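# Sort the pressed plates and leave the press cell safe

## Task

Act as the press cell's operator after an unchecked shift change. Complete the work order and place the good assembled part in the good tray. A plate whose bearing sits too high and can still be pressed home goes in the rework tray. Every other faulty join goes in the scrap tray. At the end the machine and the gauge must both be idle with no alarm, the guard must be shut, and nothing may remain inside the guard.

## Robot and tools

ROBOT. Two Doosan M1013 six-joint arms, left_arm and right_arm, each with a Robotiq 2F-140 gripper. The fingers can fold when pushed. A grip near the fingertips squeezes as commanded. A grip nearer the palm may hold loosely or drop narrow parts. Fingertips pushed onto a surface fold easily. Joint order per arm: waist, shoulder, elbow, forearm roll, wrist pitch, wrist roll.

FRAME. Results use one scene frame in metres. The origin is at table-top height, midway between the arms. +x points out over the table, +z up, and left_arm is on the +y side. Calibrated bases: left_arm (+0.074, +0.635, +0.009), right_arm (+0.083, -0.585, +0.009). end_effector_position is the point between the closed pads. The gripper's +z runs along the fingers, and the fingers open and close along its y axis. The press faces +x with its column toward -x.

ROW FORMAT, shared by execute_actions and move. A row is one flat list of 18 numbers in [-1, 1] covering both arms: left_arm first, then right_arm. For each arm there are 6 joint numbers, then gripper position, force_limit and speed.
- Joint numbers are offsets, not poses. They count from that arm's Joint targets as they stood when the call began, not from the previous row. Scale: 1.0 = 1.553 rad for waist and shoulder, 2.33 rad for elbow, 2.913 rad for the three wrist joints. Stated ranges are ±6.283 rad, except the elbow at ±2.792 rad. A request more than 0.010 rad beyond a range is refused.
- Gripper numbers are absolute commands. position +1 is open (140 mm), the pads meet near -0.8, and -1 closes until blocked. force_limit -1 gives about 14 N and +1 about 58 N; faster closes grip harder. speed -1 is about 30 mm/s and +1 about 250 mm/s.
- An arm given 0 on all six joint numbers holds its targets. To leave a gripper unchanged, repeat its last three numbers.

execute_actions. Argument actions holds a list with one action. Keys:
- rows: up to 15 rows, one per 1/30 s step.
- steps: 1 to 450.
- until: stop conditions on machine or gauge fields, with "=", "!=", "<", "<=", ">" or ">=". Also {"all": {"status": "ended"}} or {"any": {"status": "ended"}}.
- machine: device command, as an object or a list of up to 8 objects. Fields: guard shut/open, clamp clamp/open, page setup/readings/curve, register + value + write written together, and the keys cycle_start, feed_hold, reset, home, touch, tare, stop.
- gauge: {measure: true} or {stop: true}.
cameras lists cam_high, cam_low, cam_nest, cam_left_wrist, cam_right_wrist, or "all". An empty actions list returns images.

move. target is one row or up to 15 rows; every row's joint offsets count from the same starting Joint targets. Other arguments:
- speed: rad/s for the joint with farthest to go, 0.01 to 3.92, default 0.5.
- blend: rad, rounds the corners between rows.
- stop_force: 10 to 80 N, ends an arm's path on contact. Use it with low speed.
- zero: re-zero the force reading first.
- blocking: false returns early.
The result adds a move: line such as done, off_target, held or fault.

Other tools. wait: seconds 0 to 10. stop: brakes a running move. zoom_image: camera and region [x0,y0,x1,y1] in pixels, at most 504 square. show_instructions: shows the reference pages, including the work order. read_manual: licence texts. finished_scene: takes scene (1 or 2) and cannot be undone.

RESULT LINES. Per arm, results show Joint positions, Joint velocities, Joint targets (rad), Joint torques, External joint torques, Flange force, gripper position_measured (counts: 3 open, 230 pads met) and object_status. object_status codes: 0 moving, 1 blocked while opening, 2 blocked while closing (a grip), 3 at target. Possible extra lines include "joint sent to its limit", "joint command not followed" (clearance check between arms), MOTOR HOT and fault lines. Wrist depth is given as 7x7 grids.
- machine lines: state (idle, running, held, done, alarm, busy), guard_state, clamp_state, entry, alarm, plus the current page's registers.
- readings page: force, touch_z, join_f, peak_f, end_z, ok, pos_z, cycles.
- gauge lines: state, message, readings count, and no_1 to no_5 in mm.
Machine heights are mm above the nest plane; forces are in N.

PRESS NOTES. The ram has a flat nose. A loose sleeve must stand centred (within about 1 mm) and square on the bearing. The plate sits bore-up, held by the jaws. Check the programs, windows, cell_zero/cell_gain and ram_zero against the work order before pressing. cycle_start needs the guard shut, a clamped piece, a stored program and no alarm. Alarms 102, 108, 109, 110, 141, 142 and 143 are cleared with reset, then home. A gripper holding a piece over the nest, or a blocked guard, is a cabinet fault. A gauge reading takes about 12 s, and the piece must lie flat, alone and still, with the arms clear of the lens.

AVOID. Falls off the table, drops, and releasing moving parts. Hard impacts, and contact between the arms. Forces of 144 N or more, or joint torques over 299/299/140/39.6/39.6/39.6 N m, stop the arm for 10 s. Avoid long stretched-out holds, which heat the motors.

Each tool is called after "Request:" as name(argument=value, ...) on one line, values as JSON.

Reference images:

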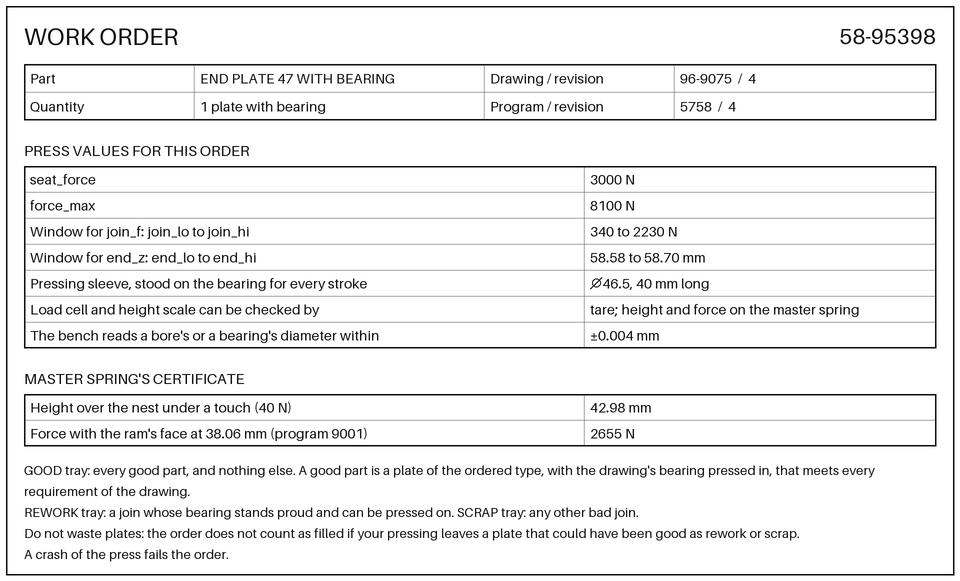

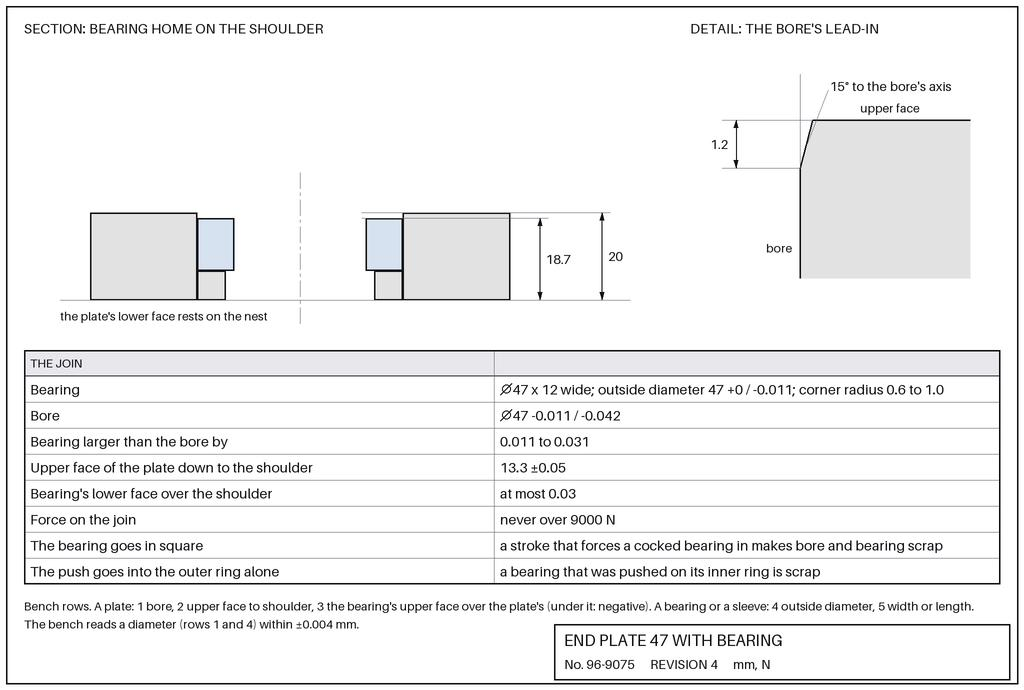

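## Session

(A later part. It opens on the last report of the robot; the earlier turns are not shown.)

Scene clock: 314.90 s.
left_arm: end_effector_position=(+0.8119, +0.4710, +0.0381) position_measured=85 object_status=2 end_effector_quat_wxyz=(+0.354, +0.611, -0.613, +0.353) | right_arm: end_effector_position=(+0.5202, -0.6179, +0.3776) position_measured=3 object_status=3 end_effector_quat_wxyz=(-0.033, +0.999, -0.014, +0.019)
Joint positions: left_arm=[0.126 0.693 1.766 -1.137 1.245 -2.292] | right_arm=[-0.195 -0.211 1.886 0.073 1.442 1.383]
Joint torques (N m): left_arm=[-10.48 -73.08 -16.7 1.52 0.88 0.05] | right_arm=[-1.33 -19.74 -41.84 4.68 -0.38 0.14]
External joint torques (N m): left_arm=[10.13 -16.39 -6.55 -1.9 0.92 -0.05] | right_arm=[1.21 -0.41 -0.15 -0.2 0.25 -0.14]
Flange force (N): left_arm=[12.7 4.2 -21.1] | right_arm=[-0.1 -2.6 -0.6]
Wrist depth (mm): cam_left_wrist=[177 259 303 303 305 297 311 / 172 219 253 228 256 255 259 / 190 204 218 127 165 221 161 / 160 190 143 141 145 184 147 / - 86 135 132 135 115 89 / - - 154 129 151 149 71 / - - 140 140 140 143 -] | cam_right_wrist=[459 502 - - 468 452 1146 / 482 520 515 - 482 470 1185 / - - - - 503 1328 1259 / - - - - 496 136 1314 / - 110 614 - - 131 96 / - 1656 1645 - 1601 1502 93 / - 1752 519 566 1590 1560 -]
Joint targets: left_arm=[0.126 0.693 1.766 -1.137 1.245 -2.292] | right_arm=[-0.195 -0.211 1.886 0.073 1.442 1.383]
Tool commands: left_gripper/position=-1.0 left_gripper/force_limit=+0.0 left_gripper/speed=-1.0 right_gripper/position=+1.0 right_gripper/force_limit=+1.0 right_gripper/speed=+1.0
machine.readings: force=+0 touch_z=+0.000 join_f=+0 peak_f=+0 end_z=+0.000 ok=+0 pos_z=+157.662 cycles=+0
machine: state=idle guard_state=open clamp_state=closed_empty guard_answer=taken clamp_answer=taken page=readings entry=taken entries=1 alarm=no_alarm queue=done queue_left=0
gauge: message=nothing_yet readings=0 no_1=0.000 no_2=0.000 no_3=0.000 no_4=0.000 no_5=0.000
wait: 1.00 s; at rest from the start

Request:
move(target=[[0,-0.0901,-0.0154,0.0160,0.0267,-0.0564,-1,0,-1,0,0,0,0,0,0,1,1,1],[-0.1636,-0.3093,0.1604,-0.0424,-0.0413,-0.0595,-1,0,-1,0,0,0,0,0,0,1,1,1]], speed=[0.2,0.5], blend=[0.03,0], cameras=["cam_left_wrist","cam_low"])

Request:
execute_actions(actions=[{"machine":{"clamp":"open","page":"setup"},"steps":75}], cameras=["cam_nest"])

Scene clock: 353.10 s.
left_arm: end_effector_position=(+0.6002, +0.3107, +0.2072) position_measured=85 object_status=2 end_effector_quat_wxyz=(+0.354, +0.611, -0.613, +0.353) | right_arm: end_effector_position=(+0.5202, -0.6179, +0.3776) position_measured=3 object_status=3 end_effector_quat_wxyz=(-0.033, +0.999, -0.014, +0.019)
Joint positions: left_arm=[-0.128 0.212 2.14 -1.26 1.124 -2.465] | right_arm=[-0.195 -0.211 1.886 0.073 1.442 1.383]
Joint torques (N m): left_arm=[-2.32 -46.34 -30.17 -1.97 3.17 0.11] | right_arm=[-1.34 -19.71 -41.92 4.66 -0.37 0.15]
External joint torques (N m): left_arm=[2.13 -2.69 2.84 1.19 -1.67 -0.11] | right_arm=[1.19 -0.23 -0.04 -0.19 0.24 -0.15]
Flange force (N): left_arm=[-0.3 8.3 -4.2] | right_arm=[0.0 -2.4 -0.4]
Wrist depth (mm): cam_left_wrist=[619 643 444 415 428 308 295 / 541 537 371 363 375 344 1801 / 474 441 318 127 165 324 345 / 405 407 143 141 145 311 391 / - 86 132 132 133 115 89 / - - 326 130 322 98 71 / - - 276 301 273 - -] | cam_right_wrist=[436 493 - - - - 1130 / 454 - - 485 - - 1191 / 466 - - - - 1374 1279 / 479 - - - - 151 1321 / - 109 - 580 - 131 96 / - 1656 1667 - 1791 1492 93 / - 1739 515 560 1645 1456 -]
Joint targets: left_arm=[-0.128 0.212 2.140 -1.260 1.124 -2.465] | right_arm=[-0.195 -0.211 1.886 0.073 1.442 1.383]
machine.readings: force=+0 touch_z=+0.000 join_f=+0 peak_f=+0 end_z=+0.000 ok=+0 pos_z=+157.662 cycles=+0
machine: state=idle guard_state=open clamp_state=closed_empty guard_answer=taken clamp_answer=taken page=readings entry=taken entries=1 alarm=no_alarm queue=done queue_left=0
gauge: message=nothing_yet readings=0 no_1=0.000 no_2=0.000 no_3=0.000 no_4=0.000 no_5=0.000
move: done
Images, in order (width x height): cam_low 504x504, cam_left_wrist 896x504.

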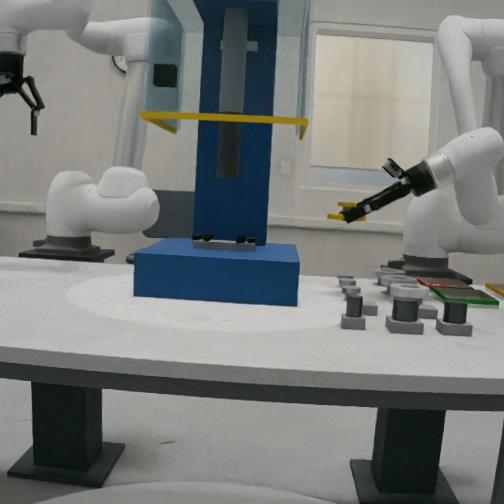

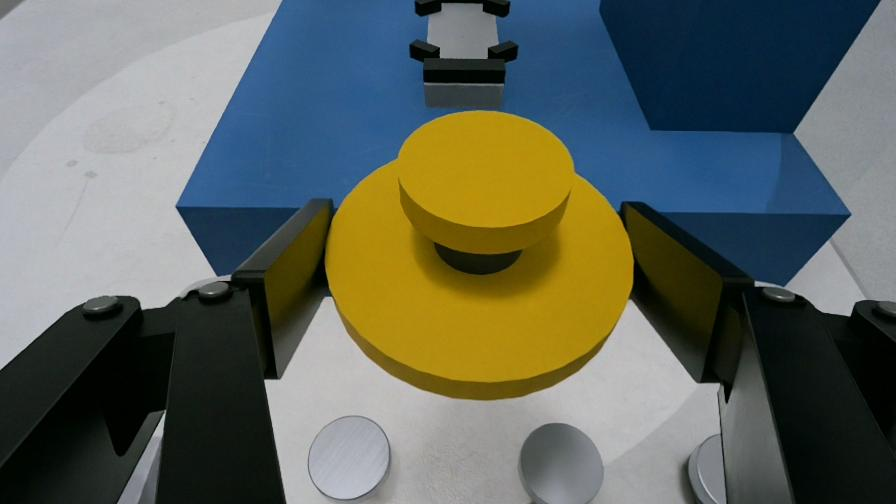

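Scene clock: 355.80 s.
left_arm: end_effector_position=(+0.6002, +0.3106, +0.2072) position_measured=85 object_status=2 end_effector_quat_wxyz=(+0.354, +0.611, -0.613, +0.353) | right_arm: end_effector_position=(+0.5202, -0.6179, +0.3776) position_measured=3 object_status=3 end_effector_quat_wxyz=(-0.033, +0.999, -0.014, +0.019)
Joint positions: left_arm=[-0.128 0.212 2.14 -1.26 1.124 -2.465] | right_arm=[-0.195 -0.211 1.886 0.073 1.442 1.383]
Joint torques (N m): left_arm=[-1.79 -48 -30.42 -1.92 3.12 0.11] | right_arm=[-1.25 -19.4 -41.85 4.67 -0.38 0.14]
External joint torques (N m): left_arm=[1.58 -1.04 3.13 1.14 -1.62 -0.11] | right_arm=[1.1 -0.52 -0.16 -0.19 0.25 -0.14]
Flange force (N): left_arm=[-1.8 6.7 -2.0] | right_arm=[-0.3 -2.3 -0.7]
Wrist depth (mm): cam_left_wrist=[644 660 441 422 438 316 300 / 539 545 373 345 376 342 1742 / 465 339 321 127 165 323 344 / 404 408 143 141 145 312 394 / - 86 132 132 133 115 89 / - - 329 128 323 98 71 / - - 278 299 274 - -] | cam_right_wrist=[440 498 - - - 455 1140 / - - - - 487 - 1185 / - - - 519 495 1307 1233 / 484 - - 543 - 136 1300 / - 109 587 - - 129 96 / - 1645 1612 - 1483 1520 93 / - 1765 495 569 603 1590 -]
Joint targets: left_arm=[-0.128 0.212 2.140 -1.260 1.124 -2.465] | right_arm=[-0.195 -0.211 1.886 0.073 1.442 1.383]
Tool commands: left_gripper/position=-1.0 left_gripper/force_limit=+0.0 left_gripper/speed=-1.0 right_gripper/position=+1.0 right_gripper/force_limit=+1.0 right_gripper/speed=+1.0
machine.setup: program=+5758 ram_zero=+162.338 seat_force=+3000 force_max=+8100 join_lo=+340 join_hi=+2230 end_lo=+58.580 end_hi=+58.700 cell_gain=+0.954 cell_zero=-43 program_revision=+4 program_top=+58.700 stored1_number=+1912 stored1_revision=+5 stored2_number=+7454 stored2_revision=+3 stored3_number=+8169 stored3_revision=+2 stored4_number=+9001 stored4_revision=+1 stored5_number=+5758 stored5_revision=+4
machine: state=idle guard_state=open clamp_state=open guard_answer=taken clamp_answer=taken page=setup entry=taken entries=1 alarm=no_alarm queue=done queue_left=0
gauge: message=nothing_yet readings=0 no_1=0.000 no_2=0.000 no_3=0.000 no_4=0.000 no_5=0.000
Images, in order (width x height): cam_nest 504x504.

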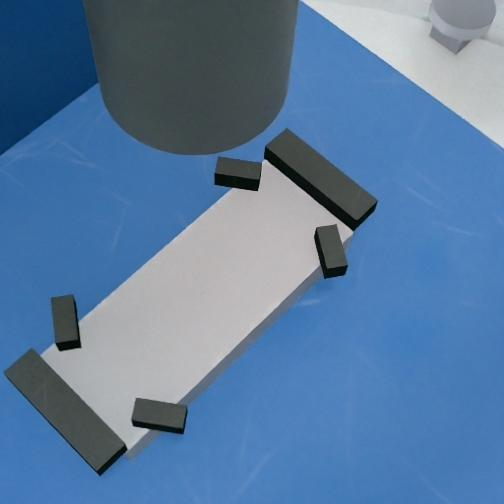

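Request:
execute_actions(actions=[], cameras=["cam_left_wrist","cam_nest"])

Request:
zoom_image(camera="cam_left_wrist", region=[380, 0, 540, 130])

Request:
zoom_image(camera="cam_nest", region=[0, 100, 400, 500])

Scene clock: 366.50 s.
left_arm: end_effector_position=(+0.6002, +0.3106, +0.2072) position_measured=85 object_status=2 end_effector_quat_wxyz=(+0.354, +0.611, -0.613, +0.353) | right_arm: end_effector_position=(+0.5202, -0.6179, +0.3776) position_measured=3 object_status=3 end_effector_quat_wxyz=(-0.033, +0.999, -0.014, +0.019)
Joint positions: left_arm=[-0.128 0.212 2.14 -1.26 1.124 -2.465] | right_arm=[-0.195 -0.211 1.886 0.073 1.442 1.383]
Joint velocities: within noise
Joint torques (N m): left_arm=[-1.67 -48.12 -30.38 -1.93 3.14 0.11] | right_arm=[-1.2 -19.36 -42.07 4.65 -0.37 0.11]
External joint torques (N m): left_arm=[1.47 -0.88 3.11 1.16 -1.64 -0.11] | right_arm=[1.09 -0.73 0.14 -0.18 0.25 -0.12]
Flange force (N): left_arm=[-1.9 6.5 -1.7] | right_arm=[-1.1 -2.4 -0.2]
Wrist depth (mm): cam_left_wrist=[635 619 446 409 446 309 300 / 535 524 372 346 375 343 1789 / 460 466 311 127 165 322 344 / 405 404 143 141 145 312 393 / - 86 132 132 133 115 89 / - - 328 131 323 98 71 / - - 272 300 273 - -] | cam_right_wrist=[423 483 492 - 460 461 1135 / - - 510 506 486 484 1191 / 453 - - 505 507 504 1246 / - - 554 546 - 136 1300 / - 110 - 565 - 140 97 / - 1645 1622 618 1560 1492 93 / - 1765 517 544 1580 1570 -]
Joint targets: left_arm=[-0.128 0.212 2.140 -1.260 1.124 -2.465] | right_arm=[-0.195 -0.211 1.886 0.073 1.442 1.383]
Tool commands: left_gripper/position=-1.0 left_gripper/force_limit=+0.0 left_gripper/speed=-1.0 right_gripper/position=+1.0 right_gripper/force_limit=+1.0 right_gripper/speed=+1.0
machine.setup: program=+5758 ram_zero=+162.338 seat_force=+3000 force_max=+8100 join_lo=+340 join_hi=+2230 end_lo=+58.580 end_hi=+58.700 cell_gain=+0.954 cell_zero=-43 program_revision=+4 program_top=+58.700 stored1_number=+1912 stored1_revision=+5 stored2_number=+7454 stored2_revision=+3 stored3_number=+8169 stored3_revision=+2 stored4_number=+9001 stored4_revision=+1 stored5_number=+5758 stored5_revision=+4
machine: state=idle guard_state=open clamp_state=open guard_answer=taken clamp_answer=taken page=setup entry=taken entries=1 alarm=no_alarm queue=done queue_left=0
gauge: message=nothing_yet readings=0 no_1=0.000 no_2=0.000 no_3=0.000 no_4=0.000 no_5=0.000
Images, in order (width x height): cam_nest 504x504, cam_left_wrist 896x504.

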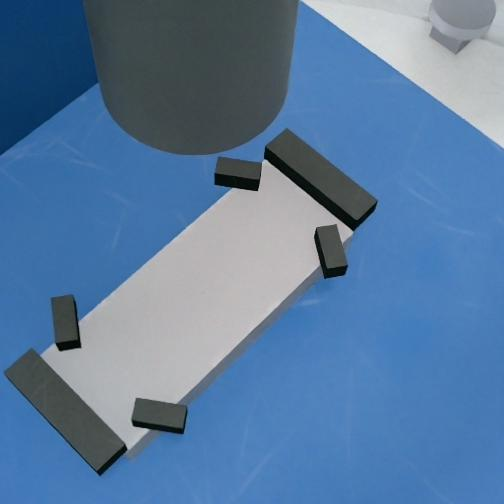

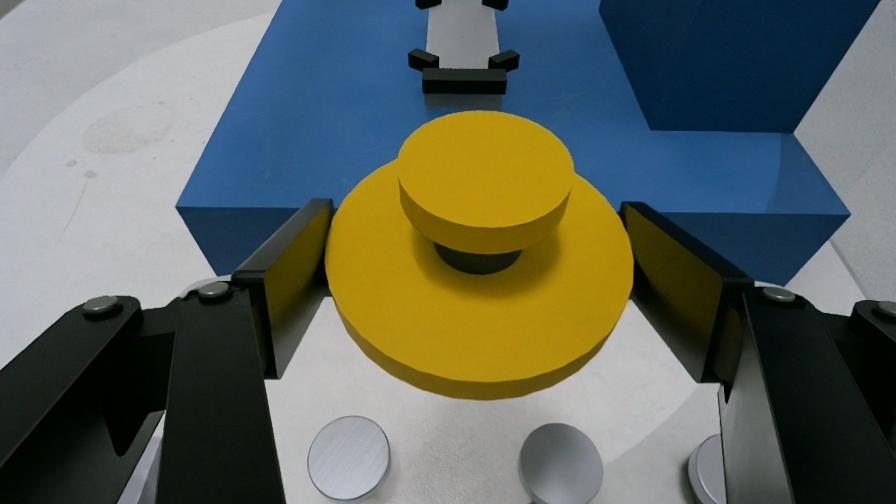

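Scaled by 3.150.

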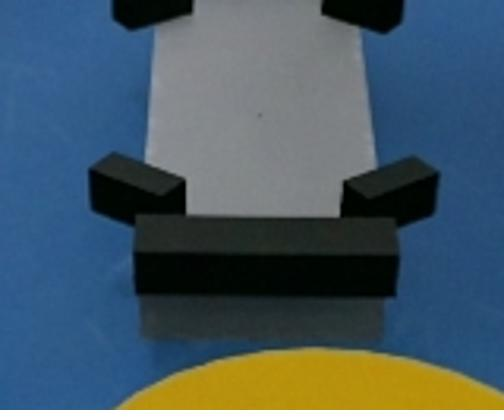

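Scaled by 1.260.

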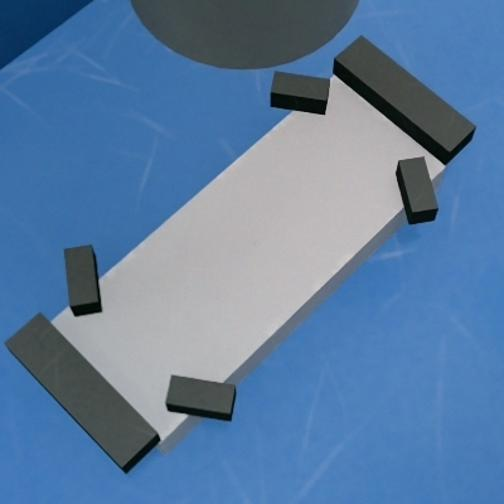

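Request:
move(target=[-0.3129,0.0965,-0.0657,-0.1045,-0.1164,-0.0240,-1,0,-1,0,0,0,0,0,0,1,1,1], speed=0.4, cameras=["cam_left_wrist","cam_low","cam_nest"])

Scene clock: 392.57 s.
left_arm: end_effector_position=(+0.5959, +0.0161, +0.1822) position_measured=85 object_status=2 end_effector_quat_wxyz=(+0.354, +0.611, -0.613, +0.353) | right_arm: end_effector_position=(+0.5202, -0.6179, +0.3776) position_measured=3 object_status=3 end_effector_quat_wxyz=(-0.033, +0.999, -0.014, +0.019)
Joint positions: left_arm=[-0.614 0.362 1.987 -1.565 0.785 -2.535] | right_arm=[-0.195 -0.211 1.886 0.073 1.442 1.383]
Joint torques (N m): left_arm=[-3.03 -64.55 -32.54 -2.23 2.94 0.1] | right_arm=[-1.22 -19.61 -41.94 4.65 -0.39 0.13]
External joint torques (N m): left_arm=[2.76 -0.35 4.1 0.83 -1.57 -0.1] | right_arm=[1.19 -0.99 -0.15 -0.15 0.27 -0.14]
Flange force (N): left_arm=[-3.7 4.5 -6.0] | right_arm=[-1.1 -2.6 -0.8]
Wrist depth (mm): cam_left_wrist=[655 592 624 594 600 600 181 / - 510 326 329 331 322 181 / 426 281 283 127 165 270 181 / 380 253 143 141 145 224 189 / - 86 135 132 135 115 87 / - - 199 130 196 106 71 / - - 178 163 179 182 -] | cam_right_wrist=[450 - 501 - - - 1140 / - - 505 - - 501 1209 / 494 - 529 540 - 1051 1272 / - - - - 537 140 1307 / - 110 - 601 580 - 96 / - 1645 1645 585 1502 1492 93 / - 1727 519 557 1622 1612 -]
Joint targets: left_arm=[-0.614 0.362 1.987 -1.565 0.785 -2.535] | right_arm=[-0.195 -0.211 1.886 0.073 1.442 1.383]
machine.setup: program=+5758 ram_zero=+162.338 seat_force=+3000 force_max=+8100 join_lo=+340 join_hi=+2230 end_lo=+58.580 end_hi=+58.700 cell_gain=+0.954 cell_zero=-43 program_revision=+4 program_top=+58.700 stored1_number=+1912 stored1_revision=+5 stored2_number=+7454 stored2_revision=+3 stored3_number=+8169 stored3_revision=+2 stored4_number=+9001 stored4_revision=+1 stored5_number=+5758 stored5_revision=+4
machine: state=idle guard_state=open clamp_state=open guard_answer=taken clamp_answer=taken page=setup entry=taken entries=1 alarm=no_alarm queue=done queue_left=0
gauge: message=nothing_yet readings=0 no_1=0.000 no_2=0.000 no_3=0.000 no_4=0.000 no_5=0.000
move: done
Images, in order (width x height): cam_low 504x504, cam_nest 504x504, cam_left_wrist 896x504.

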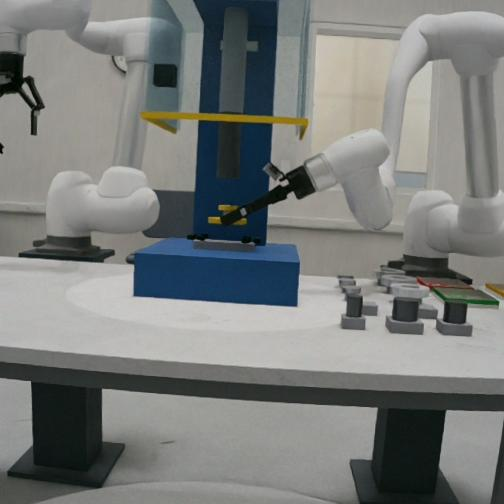

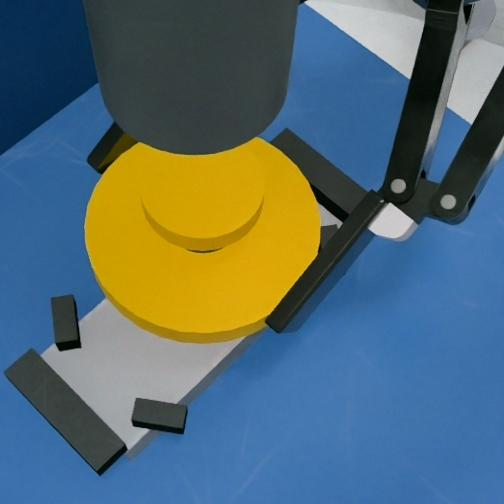

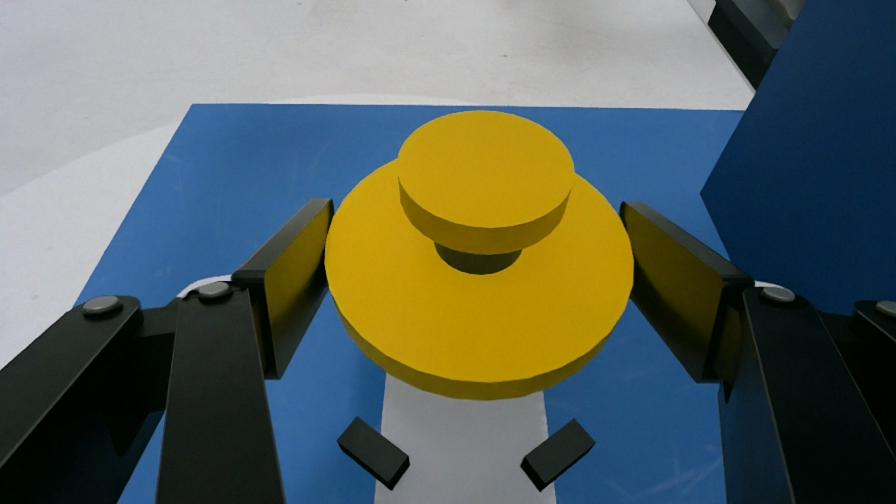

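Request:
move(target=[0.0019,0.0413,0.0083,-0.0278,0.0017,0.0404,-1,0,-1,0,0,0,0,0,0,1,1,1], speed=0.04, stop_force=15, cameras=["cam_left_wrist","cam_nest"])

Scene clock: 411.57 s.
left_arm: end_effector_position=(+0.5990, +0.0159, +0.1357) position_measured=85 object_status=2 end_effector_quat_wxyz=(+0.354, +0.611, -0.613, +0.353) | right_arm: end_effector_position=(+0.5202, -0.6179, +0.3776) position_measured=3 object_status=3 end_effector_quat_wxyz=(-0.033, +0.999, -0.014, +0.019)
Joint positions: left_arm=[-0.611 0.426 2.006 -1.646 0.79 -2.418] | right_arm=[-0.195 -0.211 1.886 0.073 1.442 1.383]
Joint torques (N m): left_arm=[-2.13 -50.97 -21.18 -0.19 -1.51 -0.21] | right_arm=[-1.56 -19.8 -41.9 4.67 -0.37 0.15]
External joint torques (N m): left_arm=[1.87 -17.25 -4.44 -1.32 3.11 0.21] | right_arm=[1.38 0.18 0.1 -0.21 0.24 -0.15]
Flange force (N): left_arm=[13.8 8.2 -20.0] | right_arm=[0.6 -2.8 0.0]
Wrist depth (mm): cam_left_wrist=[502 500 501 504 505 292 184 / 430 248 250 202 244 254 184 / 213 214 214 127 165 219 185 / 192 192 143 141 145 137 184 / - 86 135 132 135 115 89 / - - 122 126 123 121 71 / - - 138 120 122 139 -] | cam_right_wrist=[447 503 480 476 465 464 1130 / - 530 - 484 489 - 1185 / 472 - - - 524 - 1246 / 483 - 565 565 - 140 1300 / - 109 607 572 - 131 96 / - 110 1612 748 1448 - 93 / - 1752 514 554 1550 1570 -]
Joint targets: left_arm=[-0.611 0.426 2.006 -1.646 0.790 -2.418] | right_arm=[-0.195 -0.211 1.886 0.073 1.442 1.383]
machine.setup: program=+5758 ram_zero=+162.338 seat_force=+3000 force_max=+8100 join_lo=+340 join_hi=+2230 end_lo=+58.580 end_hi=+58.700 cell_gain=+0.954 cell_zero=-43 program_revision=+4 program_top=+58.700 stored1_number=+1912 stored1_revision=+5 stored2_number=+7454 stored2_revision=+3 stored3_number=+8169 stored3_revision=+2 stored4_number=+9001 stored4_revision=+1 stored5_number=+5758 stored5_revision=+4
machine: state=idle guard_state=open clamp_state=open guard_answer=taken clamp_answer=taken page=setup entry=taken entries=1 alarm=no_alarm queue=done queue_left=0
gauge: message=nothing_yet readings=0 no_1=0.000 no_2=0.000 no_3=0.000 no_4=0.000 no_5=0.000
move: contact (left_arm)
Images, in order (width x height): cam_nest 504x504, cam_left_wrist 896x504.

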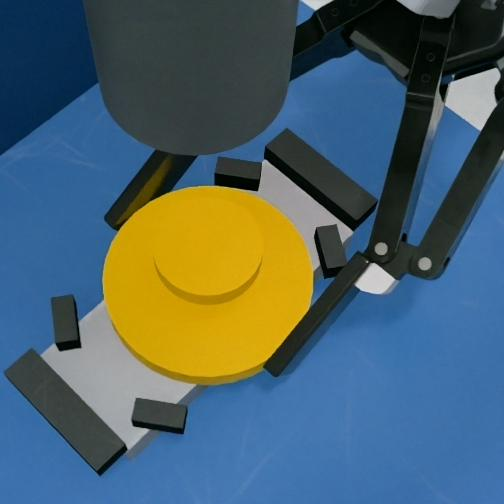

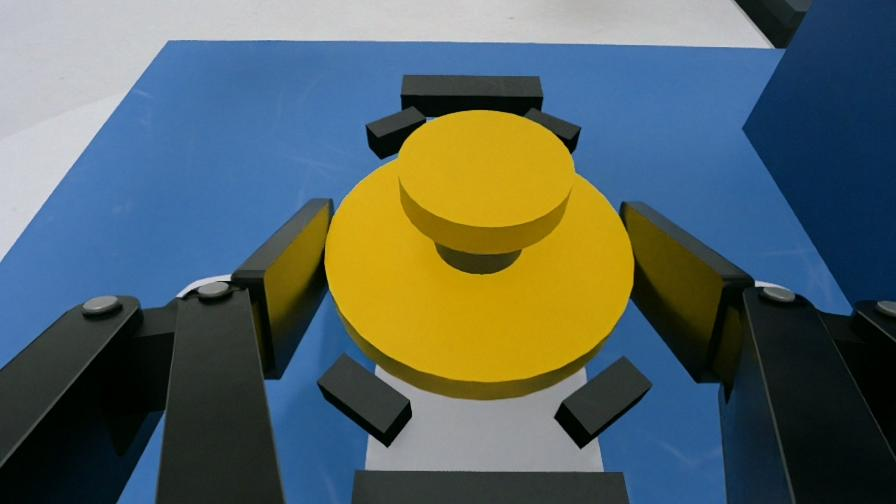

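Request:
move(target=[0,0,0,0,0,0,0.7,0,-0.7,0,0,0,0,0,0,1,1,1], cameras=["cam_left_wrist"])

Request:
move(target=[[0.1234,-0.1101,0.0292,0.0771,0.0464,-0.0448,0.7,0,-0.7,0,0,0,0,0,0,1,1,1],[0.3113,-0.1373,0.0576,0.1323,0.1145,-0.0163,0.7,0,-0.7,0,0,0,0,0,0,1,1,1]], speed=[0.2,0.5], blend=[0.03,0], cameras=["cam_nest","cam_left_wrist"])

Scene clock: 431.47 s.
left_arm: end_effector_position=(+0.5990, +0.0159, +0.1357) position_measured=41 object_status=0 end_effector_quat_wxyz=(+0.354, +0.611, -0.613, +0.353) | right_arm: end_effector_position=(+0.5202, -0.6179, +0.3776) position_measured=3 object_status=3 end_effector_quat_wxyz=(-0.033, +0.999, -0.014, +0.019)
Joint positions: left_arm=[-0.611 0.426 2.006 -1.646 0.79 -2.418] | right_arm=[-0.195 -0.211 1.886 0.073 1.442 1.383]
Joint torques (N m): left_arm=[-1.79 -62.28 -25.31 -1.09 1.79 0.13] | right_arm=[-1.47 -19.52 -41.82 4.71 -0.39 0.14]
External joint torques (N m): left_arm=[1.51 -5.89 -0.26 -0.41 -0.21 -0.13] | right_arm=[1.31 -0.32 -0.14 -0.23 0.26 -0.14]
Flange force (N): left_arm=[4.3 4.5 -8.0] | right_arm=[0.1 -2.8 -0.6]
Wrist depth (mm): cam_left_wrist=[501 498 499 502 504 511 184 / 414 248 249 200 244 252 184 / 213 214 214 126 169 217 184 / 187 120 147 141 144 151 184 / - 95 161 131 135 129 95 / - 145 145 126 123 149 96 / - 139 137 119 122 138 -] | cam_right_wrist=[- - - 451 - 456 1157 / - - - 508 495 479 1191 / - - - 517 534 499 1227 / 503 - 529 - - 140 1286 / - 110 573 - - 140 96 / - 1645 1601 691 1550 1492 93 / - 1727 633 549 1612 1560 -]
Joint targets: left_arm=[-0.611 0.426 2.006 -1.646 0.790 -2.418] | right_arm=[-0.195 -0.211 1.886 0.073 1.442 1.383]
machine.setup: program=+5758 ram_zero=+162.338 seat_force=+3000 force_max=+8100 join_lo=+340 join_hi=+2230 end_lo=+58.580 end_hi=+58.700 cell_gain=+0.954 cell_zero=-43 program_revision=+4 program_top=+58.700 stored1_number=+1912 stored1_revision=+5 stored2_number=+7454 stored2_revision=+3 stored3_number=+8169 stored3_revision=+2 stored4_number=+9001 stored4_revision=+1 stored5_number=+5758 stored5_revision=+4
machine: state=idle guard_state=open clamp_state=open guard_answer=taken clamp_answer=taken page=setup entry=taken entries=1 alarm=no_alarm queue=done queue_left=0
gauge: message=nothing_yet readings=0 no_1=0.000 no_2=0.000 no_3=0.000 no_4=0.000 no_5=0.000
move: done
Images, in order (width x height): cam_left_wrist 896x504.

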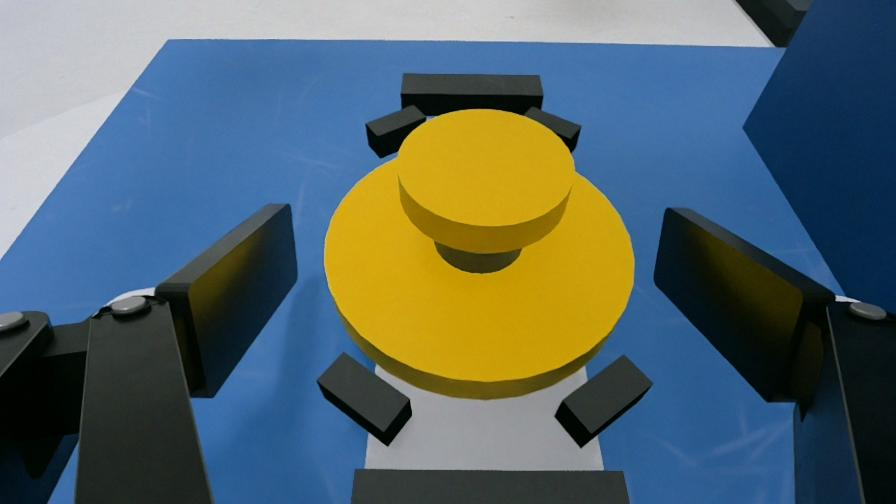

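Scene clock: 433.57 s.
left_arm: end_effector_position=(+0.6002, +0.3109, +0.2069) position_measured=41 object_status=3 end_effector_quat_wxyz=(+0.354, +0.612, -0.613, +0.353) | right_arm: end_effector_position=(+0.5202, -0.6179, +0.3776) position_measured=3 object_status=3 end_effector_quat_wxyz=(-0.033, +0.999, -0.014, +0.019)
Joint positions: left_arm=[-0.128 0.212 2.14 -1.26 1.124 -2.466] | right_arm=[-0.195 -0.211 1.886 0.073 1.442 1.383]
Joint torques (N m): left_arm=[-0.34 -43.74 -26.98 -0.39 1.67 0.13] | right_arm=[-1.28 -19.32 -41.92 4.63 -0.35 0.13]
External joint torques (N m): left_arm=[0.15 -5.29 -0.32 -0.37 -0.18 -0.13] | right_arm=[1.15 -0.65 0.03 -0.16 0.23 -0.13]
Flange force (N): left_arm=[6.2 6.7 -3.6] | right_arm=[-0.8 -2.5 -0.3]
Wrist depth (mm): cam_left_wrist=[647 620 426 378 439 309 309 / 535 534 372 360 373 341 1753 / 462 468 319 323 322 323 347 / 405 120 325 336 335 151 392 / - 95 355 365 365 113 95 / - 315 329 329 329 317 96 / - 297 277 299 273 294 -] | cam_right_wrist=[- - - 480 481 461 1151 / - - 511 - - - 1185 / - - 536 - - - 1253 / - - - 544 - 136 1300 / - 109 - 623 565 131 96 / - 1656 1633 641 1511 1520 93 / - 1739 489 551 1590 1601 -]
Joint targets: left_arm=[-0.128 0.212 2.140 -1.260 1.124 -2.466] | right_arm=[-0.195 -0.211 1.886 0.073 1.442 1.383]
machine.setup: program=+5758 ram_zero=+162.338 seat_force=+3000 force_max=+8100 join_lo=+340 join_hi=+2230 end_lo=+58.580 end_hi=+58.700 cell_gain=+0.954 cell_zero=-43 program_revision=+4 program_top=+58.700 stored1_number=+1912 stored1_revision=+5 stored2_number=+7454 stored2_revision=+3 stored3_number=+8169 stored3_revision=+2 stored4_number=+9001 stored4_revision=+1 stored5_number=+5758 stored5_revision=+4
machine: state=idle guard_state=open clamp_state=open guard_answer=taken clamp_answer=taken page=setup entry=taken entries=1 alarm=no_alarm queue=done queue_left=0
gauge: message=nothing_yet readings=0 no_1=0.000 no_2=0.000 no_3=0.000 no_4=0.000 no_5=0.000
move: done
Images, in order (width x height): cam_nest 504x504, cam_left_wrist 896x504.

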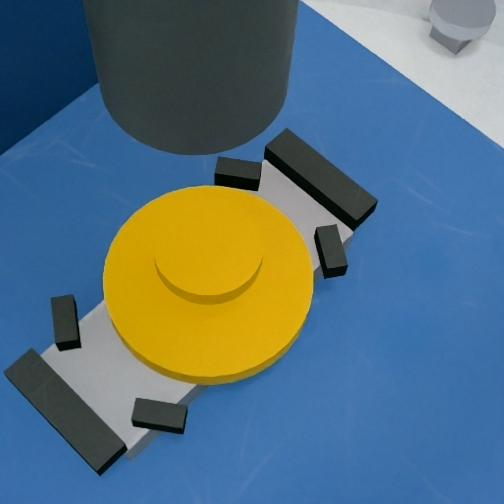

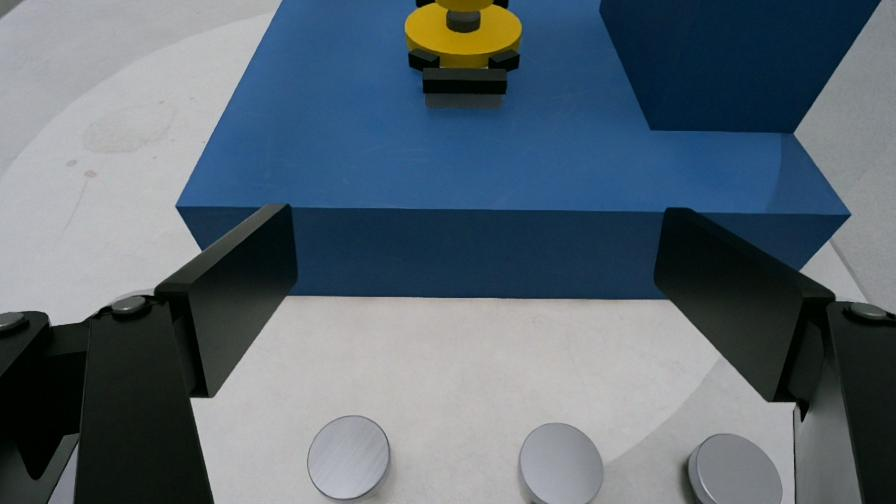

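Request:
execute_actions(actions=[{"machine":[{"clamp":"clamp"},{"guard":"shut","page":"readings"},{"tare":true},{"touch":true}],"steps":450,"until":{"all":{"status":"ended"}}}], cameras=["cam_nest"])

Scene clock: 453.30 s.
left_arm: end_effector_position=(+0.6002, +0.3109, +0.2069) position_measured=41 object_status=3 end_effector_quat_wxyz=(+0.354, +0.612, -0.613, +0.353) | right_arm: end_effector_position=(+0.5202, -0.6179, +0.3776) position_measured=3 object_status=3 end_effector_quat_wxyz=(-0.033, +0.999, -0.014, +0.019)
Joint positions: left_arm=[-0.128 0.212 2.14 -1.26 1.124 -2.466] | right_arm=[-0.195 -0.211 1.886 0.073 1.442 1.383]
Joint torques (N m): left_arm=[-1.81 -43.74 -26.97 -0.39 1.68 0.11] | right_arm=[-1.39 -19.27 -41.81 4.67 -0.36 0.14]
External joint torques (N m): left_arm=[1.61 -5.29 -0.27 -0.37 -0.19 -0.11] | right_arm=[1.17 -0.24 -0.07 -0.2 0.23 -0.15]
Flange force (N): left_arm=[4.8 6.4 -5.9] | right_arm=[0.0 -2.4 -0.4]
Wrist depth (mm): cam_left_wrist=[700 644 445 380 440 327 307 / 536 523 370 360 374 350 1742 / 460 294 304 321 322 324 326 / 406 120 326 338 334 151 334 / - 95 355 366 364 121 95 / - 313 329 329 331 323 96 / - 298 277 299 273 294 -] | cam_right_wrist=[- - - 466 - 453 1135 / 476 - 540 - - 479 1203 / 479 554 541 - 509 1109 1259 / 480 566 - 527 - 140 1336 / - 109 - 577 537 140 96 / - 1645 1667 - 1474 1520 93 / - 1727 515 530 1590 1580 -]
Joint targets: left_arm=[-0.128 0.212 2.140 -1.260 1.124 -2.466] | right_arm=[-0.195 -0.211 1.886 0.073 1.442 1.383]
Tool commands: left_gripper/position=+0.7 left_gripper/force_limit=+0.0 left_gripper/speed=-0.7 right_gripper/position=+1.0 right_gripper/force_limit=+1.0 right_gripper/speed=+1.0
machine.readings: force=+0 touch_z=+42.892 join_f=+0 peak_f=+0 end_z=+0.000 ok=+0 pos_z=+157.662 cycles=+0
machine: state=idle guard_state=shut clamp_state=clamped guard_answer=taken clamp_answer=taken page=readings entry=taken entries=3 alarm=no_alarm queue=done queue_left=0
gauge: message=nothing_yet readings=0 no_1=0.000 no_2=0.000 no_3=0.000 no_4=0.000 no_5=0.000
Images, in order (width x height): cam_nest 504x504.

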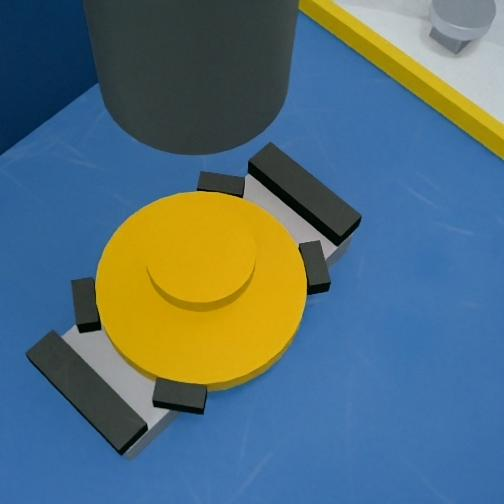

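Request:
execute_actions(actions=[{"machine":[{"touch":true},{"register":"program","value":9001,"write":true,"page":"setup"}],"steps":450,"until":{"all":{"status":"ended"}}}])

Request:
execute_actions(actions=[{"machine":[{"page":"readings"}],"steps":10}])

Scene clock: 470.53 s.
left_arm: end_effector_position=(+0.6002, +0.3109, +0.2069) position_measured=41 object_status=3 end_effector_quat_wxyz=(+0.354, +0.612, -0.613, +0.353) | right_arm: end_effector_position=(+0.5202, -0.6179, +0.3776) position_measured=3 object_status=3 end_effector_quat_wxyz=(-0.033, +0.999, -0.014, +0.019)
Joint positions: left_arm=[-0.128 0.212 2.14 -1.26 1.124 -2.466] | right_arm=[-0.195 -0.211 1.886 0.073 1.442 1.383]
Joint torques (N m): left_arm=[-1.89 -43.81 -26.94 -0.4 1.7 0.15] | right_arm=[-1.43 -19.5 -41.85 4.67 -0.38 0.13]
External joint torques (N m): left_arm=[1.68 -5.22 -0.32 -0.36 -0.21 -0.15] | right_arm=[1.27 -0.39 -0.17 -0.18 0.25 -0.14]
Flange force (N): left_arm=[4.8 6.2 -6.0] | right_arm=[0.0 -2.7 -0.6]
Wrist depth (mm): cam_left_wrist=[638 636 442 381 444 310 301 / 535 514 371 362 371 351 1801 / 465 327 303 321 321 323 334 / 405 120 324 336 336 151 347 / - 95 357 366 368 120 95 / - 314 327 330 330 323 96 / - 298 276 300 274 295 -] | cam_right_wrist=[- - 485 - 460 - 1157 / 439 - - 501 - 480 1209 / 519 - 554 514 - 497 1246 / 487 - 569 - 541 151 1328 / - 109 594 - 536 130 97 / - 1645 1633 735 1540 - 93 / - 1765 514 565 1560 1612 -]
Joint targets: left_arm=[-0.128 0.212 2.140 -1.260 1.124 -2.466] | right_arm=[-0.195 -0.211 1.886 0.073 1.442 1.383]
Tool commands: left_gripper/position=+0.7 left_gripper/force_limit=+0.0 left_gripper/speed=-0.7 right_gripper/position=+1.0 right_gripper/force_limit=+1.0 right_gripper/speed=+1.0
machine.setup: program=+9001 ram_zero=+162.338 seat_force=+3000 force_max=+8100 join_lo=+340 join_hi=+2230 end_lo=+58.580 end_hi=+58.700 cell_gain=+0.954 cell_zero=-43 program_revision=+1 program_top=+38.060 stored1_number=+1912 stored1_revision=+5 stored2_number=+7454 stored2_revision=+3 stored3_number=+8169 stored3_revision=+2 stored4_number=+9001 stored4_revision=+1 stored5_number=+5758 stored5_revision=+4
machine: state=idle guard_state=shut clamp_state=clamped guard_answer=taken clamp_answer=taken page=setup entry=taken entries=5 alarm=no_alarm queue=done queue_left=0
gauge: message=nothing_yet readings=0 no_1=0.000 no_2=0.000 no_3=0.000 no_4=0.000 no_5=0.000

Scene clock: 471.07 s.
left_arm: end_effector_position=(+0.6002, +0.3109, +0.2069) position_measured=41 object_status=3 end_effector_quat_wxyz=(+0.354, +0.612, -0.613, +0.353) | right_arm: end_effector_position=(+0.5202, -0.6179, +0.3776) position_measured=3 object_status=3 end_effector_quat_wxyz=(-0.033, +0.999, -0.014, +0.019)
Joint positions: left_arm=[-0.128 0.212 2.14 -1.26 1.124 -2.466] | right_arm=[-0.195 -0.211 1.886 0.073 1.442 1.383]
Joint torques (N m): left_arm=[-1.72 -43.65 -27.09 -0.37 1.71 0.1] | right_arm=[-1.34 -19.19 -41.93 4.66 -0.36 0.15]
External joint torques (N m): left_arm=[1.53 -5.35 -0.14 -0.4 -0.21 -0.1] | right_arm=[1.15 -0.6 -0.17 -0.16 0.22 -0.16]
Flange force (N): left_arm=[4.8 6.8 -5.7] | right_arm=[-0.4 -2.4 -0.6]
Wrist depth (mm): cam_left_wrist=[640 629 445 382 442 305 300 / 538 507 370 362 373 342 1753 / 465 331 303 321 322 326 334 / 405 120 311 336 334 151 393 / - 95 357 364 372 121 95 / - 316 327 329 330 329 96 / - 297 272 298 273 289 -] | cam_right_wrist=[- 485 523 468 463 451 1140 / 468 - - 496 487 497 1209 / 460 - - - - 501 1253 / 481 565 551 551 - 140 1336 / - 110 - 572 - 130 96 / - 1633 1622 - 1550 1560 93 / - 1752 518 558 1601 1560 -]
Joint targets: left_arm=[-0.128 0.212 2.140 -1.260 1.124 -2.466] | right_arm=[-0.195 -0.211 1.886 0.073 1.442 1.383]
Tool commands: left_gripper/position=+0.7 left_gripper/force_limit=+0.0 left_gripper/speed=-0.7 right_gripper/position=+1.0 right_gripper/force_limit=+1.0 right_gripper/speed=+1.0
machine.readings: force=+0 touch_z=+42.902 join_f=+0 peak_f=+0 end_z=+0.000 ok=+0 pos_z=+157.662 cycles=+0
machine: state=idle guard_state=shut clamp_state=clamped guard_answer=taken clamp_answer=taken page=readings entry=taken entries=5 alarm=no_alarm queue=done queue_left=0
gauge: message=nothing_yet readings=0 no_1=0.000 no_2=0.000 no_3=0.000 no_4=0.000 no_5=0.000

Request:
execute_actions(actions=[{"machine":[{"register":"ram_zero","value":162.255,"write":true,"page":"readings"},{"touch":true},{"cycle_start":true}],"steps":450,"until":{"all":{"status":"ended"}}}])

Request:
execute_actions(actions=[{"machine":[{"page":"curve"}],"steps":10}])

Scene clock: 490.60 s.
left_arm: end_effector_position=(+0.6002, +0.3109, +0.2069) position_measured=41 object_status=3 end_effector_quat_wxyz=(+0.354, +0.612, -0.613, +0.353) | right_arm: end_effector_position=(+0.5202, -0.6179, +0.3776) position_measured=3 object_status=3 end_effector_quat_wxyz=(-0.033, +0.999, -0.014, +0.019)
Joint positions: left_arm=[-0.128 0.212 2.14 -1.26 1.124 -2.466] | right_arm=[-0.195 -0.211 1.886 0.073 1.442 1.383]
Joint torques (N m): left_arm=[-1.82 -43.78 -27.03 -0.42 1.7 0.11] | right_arm=[-1.37 -19.44 -41.94 4.67 -0.36 0.12]
External joint torques (N m): left_arm=[1.59 -5.24 -0.24 -0.34 -0.2 -0.11] | right_arm=[1.15 -0.14 -0.04 -0.19 0.23 -0.12]
Flange force (N): left_arm=[4.7 6.4 -5.9] | right_arm=[0.2 -2.4 -0.3]
Wrist depth (mm): cam_left_wrist=[623 635 442 380 442 333 300 / 555 520 372 359 387 348 1865 / 447 327 305 321 323 323 334 / 402 120 326 336 335 152 392 / - 95 356 366 365 120 95 / - 314 328 328 330 324 96 / - 297 277 300 272 295 -] | cam_right_wrist=[453 - - 509 471 444 1146 / 432 - 496 - - 467 1203 / - - - - - - 1240 / 480 - 562 - - 135 1307 / - 110 560 - - 130 96 / - 1612 1656 614 1511 1483 93 / - 1702 514 566 1590 1580 -]
Joint targets: left_arm=[-0.128 0.212 2.140 -1.260 1.124 -2.466] | right_arm=[-0.195 -0.211 1.886 0.073 1.442 1.383]
Tool commands: left_gripper/position=+0.7 left_gripper/force_limit=+0.0 left_gripper/speed=-0.7 right_gripper/position=+1.0 right_gripper/force_limit=+1.0 right_gripper/speed=+1.0
machine.readings: force=+0 touch_z=+43.000 join_f=+1252 peak_f=+1325 end_z=+38.058 ok=+0 pos_z=+157.745 cycles=+1
machine: state=done guard_state=shut clamp_state=clamped guard_answer=taken clamp_answer=taken page=readings entry=taken entries=8 alarm=no_alarm queue=done queue_left=0
gauge: message=nothing_yet readings=0 no_1=0.000 no_2=0.000 no_3=0.000 no_4=0.000 no_5=0.000

Scene clock: 491.13 s.
left_arm: end_effector_position=(+0.6002, +0.3109, +0.2069) position_measured=41 object_status=3 end_effector_quat_wxyz=(+0.354, +0.612, -0.613, +0.353) | right_arm: end_effector_position=(+0.5202, -0.6179, +0.3776) position_measured=3 object_status=3 end_effector_quat_wxyz=(-0.033, +0.999, -0.014, +0.019)
Joint positions: left_arm=[-0.128 0.212 2.14 -1.26 1.124 -2.466] | right_arm=[-0.195 -0.211 1.886 0.073 1.442 1.383]
Joint torques (N m): left_arm=[-1.65 -43.65 -26.94 -0.4 1.67 0.12] | right_arm=[-1.31 -19.56 -41.89 4.66 -0.36 0.17]
External joint torques (N m): left_arm=[1.45 -5.4 -0.39 -0.37 -0.18 -0.12] | right_arm=[1.17 -0.49 -0.25 -0.16 0.22 -0.17]
Flange force (N): left_arm=[5.2 6.4 -5.8] | right_arm=[-0.1 -2.4 -0.7]
Wrist depth (mm): cam_left_wrist=[643 655 442 380 440 308 300 / 537 518 371 359 373 344 1789 / 460 331 304 320 322 322 335 / 405 120 326 336 336 151 392 / - 95 356 364 367 121 95 / - 314 328 330 328 324 96 / - 299 276 299 274 294 -] | cam_right_wrist=[454 501 486 498 466 455 1157 / 455 521 504 - 474 473 1185 / 478 547 549 - 519 1185 1233 / 479 - 543 549 534 140 1300 / - 110 574 593 - 130 96 / - 1633 1622 - 1520 1483 93 / - 1765 513 556 1492 1645 -]
Joint targets: left_arm=[-0.128 0.212 2.140 -1.260 1.124 -2.466] | right_arm=[-0.195 -0.211 1.886 0.073 1.442 1.383]
Tool commands: left_gripper/position=+0.7 left_gripper/force_limit=+0.0 left_gripper/speed=-0.7 right_gripper/position=+1.0 right_gripper/force_limit=+1.0 right_gripper/speed=+1.0
machine.curve: curve1_z=+44.060 curve1_f=-3 curve2_z=+43.203 curve2_f=+1 curve3_z=+42.346 curve3_f=+196 curve4_z=+41.489 curve4_f=+437 curve5_z=+40.631 curve5_f=+648 curve6_z=+39.774 curve6_f=+867 curve7_z=+38.917 curve7_f=+1099 curve8_z=+38.060 curve8_f=+1324
machine: state=done guard_state=shut clamp_state=clamped guard_answer=taken clamp_answer=taken page=curve entry=taken entries=8 alarm=no_alarm queue=done queue_left=0
gauge: message=nothing_yet readings=0 no_1=0.000 no_2=0.000 no_3=0.000 no_4=0.000 no_5=0.000

Request:
execute_actions(actions=[{"machine":[{"register":"ram_zero","value":162.338,"write":true,"page":"readings"},{"register":"cell_gain","value":1.945,"write":true},{"touch":true},{"cycle_start":true}],"steps":450,"until":{"all":{"status":"ended"}}}])

Request:
execute_actions(actions=[{"machine":[{"page":"curve"},{"touch":true}],"steps":450,"until":{"all":{"status":"ended"}}}])

Request:
execute_actions(actions=[{"machine":[{"page":"readings"}],"steps":10}])

Scene clock: 519.23 s.
left_arm: end_effector_position=(+0.6002, +0.3109, +0.2069) position_measured=41 object_status=3 end_effector_quat_wxyz=(+0.354, +0.612, -0.613, +0.353) | right_arm: end_effector_position=(+0.5202, -0.6179, +0.3776) position_measured=3 object_status=3 end_effector_quat_wxyz=(-0.033, +0.999, -0.014, +0.019)
Joint positions: left_arm=[-0.128 0.212 2.14 -1.26 1.124 -2.466] | right_arm=[-0.195 -0.211 1.886 0.073 1.442 1.383]
Joint torques (N m): left_arm=[-1.77 -43.89 -27.04 -0.41 1.69 0.12] | right_arm=[-1.53 -19.6 -41.86 4.7 -0.39 0.17]
External joint torques (N m): left_arm=[1.55 -5.15 -0.28 -0.36 -0.19 -0.12] | right_arm=[1.35 -0.03 0.11 -0.25 0.27 -0.18]
Flange force (N): left_arm=[4.7 6.2 -5.8] | right_arm=[0.2 -2.7 -0.1]
Wrist depth (mm): cam_left_wrist=[640 614 443 382 442 310 300 / - 372 370 360 370 354 1765 / 461 326 304 319 322 321 332 / 406 120 325 336 334 151 394 / - 95 355 365 366 121 95 / - 316 328 329 329 323 96 / - 299 278 300 273 294 -] | cam_right_wrist=[- 492 - - - 466 1135 / - - 513 508 486 479 1197 / 455 - - - - - 1266 / 486 - - - - 135 1266 / - 109 - 565 - 131 97 / - 1691 1550 626 1502 1511 93 / - 1727 504 574 1560 1601 -]
Joint targets: left_arm=[-0.128 0.212 2.140 -1.260 1.124 -2.466] | right_arm=[-0.195 -0.211 1.886 0.073 1.442 1.383]
Tool commands: left_gripper/position=+0.7 left_gripper/force_limit=+0.0 left_gripper/speed=-0.7 right_gripper/position=+1.0 right_gripper/force_limit=+1.0 right_gripper/speed=+1.0
machine.readings: force=+0 touch_z=+42.960 join_f=+1252 peak_f=+1325 end_z=+38.058 ok=+0 pos_z=+154.396 cycles=+1
machine: state=running guard_state=shut clamp_state=clamped guard_answer=taken clamp_answer=taken page=readings entry=taken entries=12 alarm=no_alarm queue=running queue_left=0
gauge: message=nothing_yet readings=0 no_1=0.000 no_2=0.000 no_3=0.000 no_4=0.000 no_5=0.000

Scene clock: 519.53 s.
left_arm: end_effector_position=(+0.6002, +0.3109, +0.2069) position_measured=41 object_status=3 end_effector_quat_wxyz=(+0.354, +0.612, -0.613, +0.353) | right_arm: end_effector_position=(+0.5202, -0.6179, +0.3776) position_measured=3 object_status=3 end_effector_quat_wxyz=(-0.033, +0.999, -0.014, +0.019)
Joint positions: left_arm=[-0.128 0.212 2.14 -1.26 1.124 -2.466] | right_arm=[-0.195 -0.211 1.886 0.073 1.442 1.383]
Joint torques (N m): left_arm=[-1.65 -43.81 -26.98 -0.41 1.7 0.11] | right_arm=[-1.46 -19.61 -41.98 4.68 -0.37 0.16]
External joint torques (N m): left_arm=[1.41 -5.22 -0.44 -0.36 -0.21 -0.11] | right_arm=[1.38 -0.61 0.13 -0.22 0.26 -0.16]
Flange force (N): left_arm=[5.0 6.1 -5.6] | right_arm=[-0.8 -2.9 -0.2]
Wrist depth (mm): cam_left_wrist=[- 686 441 380 441 308 301 / 539 518 370 362 383 341 1731 / 464 326 303 319 320 324 334 / 403 120 325 336 336 151 395 / - 95 355 364 366 121 95 / - 314 327 329 330 323 96 / - 298 277 300 273 294 -] | cam_right_wrist=[444 522 - 468 479 - 1140 / 427 - - 495 - - 1191 / - 570 534 531 - - 1286 / - - 542 552 519 136 1307 / - 110 587 - - 130 96 / - 1633 1580 - 1511 1502 93 / - 1778 510 552 1590 1570 -]
Joint targets: left_arm=[-0.128 0.212 2.140 -1.260 1.124 -2.466] | right_arm=[-0.195 -0.211 1.886 0.073 1.442 1.383]
Tool commands: left_gripper/position=+0.7 left_gripper/force_limit=+0.0 left_gripper/speed=-0.7 right_gripper/position=+1.0 right_gripper/force_limit=+1.0 right_gripper/speed=+1.0
machine.curve: curve1_z=+44.060 curve1_f=-3 curve2_z=+43.203 curve2_f=+1 curve3_z=+42.346 curve3_f=+367 curve4_z=+41.489 curve4_f=+841 curve5_z=+40.631 curve5_f=+1282 curve6_z=+39.774 curve6_f=+1737 curve7_z=+38.917 curve7_f=+2199 curve8_z=+38.060 curve8_f=+2658
machine: state=done guard_state=shut clamp_state=clamped guard_answer=taken clamp_answer=taken page=curve entry=refused_busy entries=13 alarm=no_alarm queue=dropped queue_left=0
gauge: message=nothing_yet readings=0 no_1=0.000 no_2=0.000 no_3=0.000 no_4=0.000 no_5=0.000

Scene clock: 520.07 s.
left_arm: end_effector_position=(+0.6002, +0.3109, +0.2069) position_measured=41 object_status=3 end_effector_quat_wxyz=(+0.354, +0.612, -0.613, +0.353) | right_arm: end_effector_position=(+0.5202, -0.6179, +0.3776) position_measured=3 object_status=3 end_effector_quat_wxyz=(-0.033, +0.999, -0.014, +0.019)
Joint positions: left_arm=[-0.128 0.212 2.14 -1.26 1.124 -2.466] | right_arm=[-0.195 -0.211 1.886 0.073 1.442 1.383]
Joint torques (N m): left_arm=[-1.9 -44.17 -26.94 -0.4 1.69 0.1] | right_arm=[-1.59 -19.56 -41.89 4.68 -0.38 0.12]
External joint torques (N m): left_arm=[1.7 -4.87 -0.33 -0.36 -0.19 -0.1] | right_arm=[1.51 -0.93 -0.39 -0.18 0.25 -0.13]
Flange force (N): left_arm=[4.2 5.7 -5.8] | right_arm=[-0.5 -3.3 -1.1]
Wrist depth (mm): cam_left_wrist=[669 616 441 379 449 309 301 / 537 523 372 360 374 342 1742 / 461 312 320 321 323 322 334 / 405 120 326 337 333 152 393 / - 95 358 364 364 121 95 / - 102 328 328 329 324 96 / - - 277 298 274 295 -] | cam_right_wrist=[460 - 498 467 472 453 1130 / 406 519 521 - 495 - 1197 / - - - - 515 503 1259 / 487 - 558 541 531 151 1293 / - 109 628 - - 131 96 / - 1633 1601 - 1520 1520 93 / - 1791 1656 547 1590 1570 -]
Joint targets: left_arm=[-0.128 0.212 2.140 -1.260 1.124 -2.466] | right_arm=[-0.195 -0.211 1.886 0.073 1.442 1.383]
Tool commands: left_gripper/position=+0.7 left_gripper/force_limit=+0.0 left_gripper/speed=-0.7 right_gripper/position=+1.0 right_gripper/force_limit=+1.0 right_gripper/speed=+1.0
machine.readings: force=+0 touch_z=+42.960 join_f=+2505 peak_f=+2659 end_z=+38.058 ok=+0 pos_z=+157.662 cycles=+2
machine: state=done guard_state=shut clamp_state=clamped guard_answer=taken clamp_answer=taken page=readings entry=refused_busy entries=13 alarm=no_alarm queue=done queue_left=0
gauge: message=nothing_yet readings=0 no_1=0.000 no_2=0.000 no_3=0.000 no_4=0.000 no_5=0.000


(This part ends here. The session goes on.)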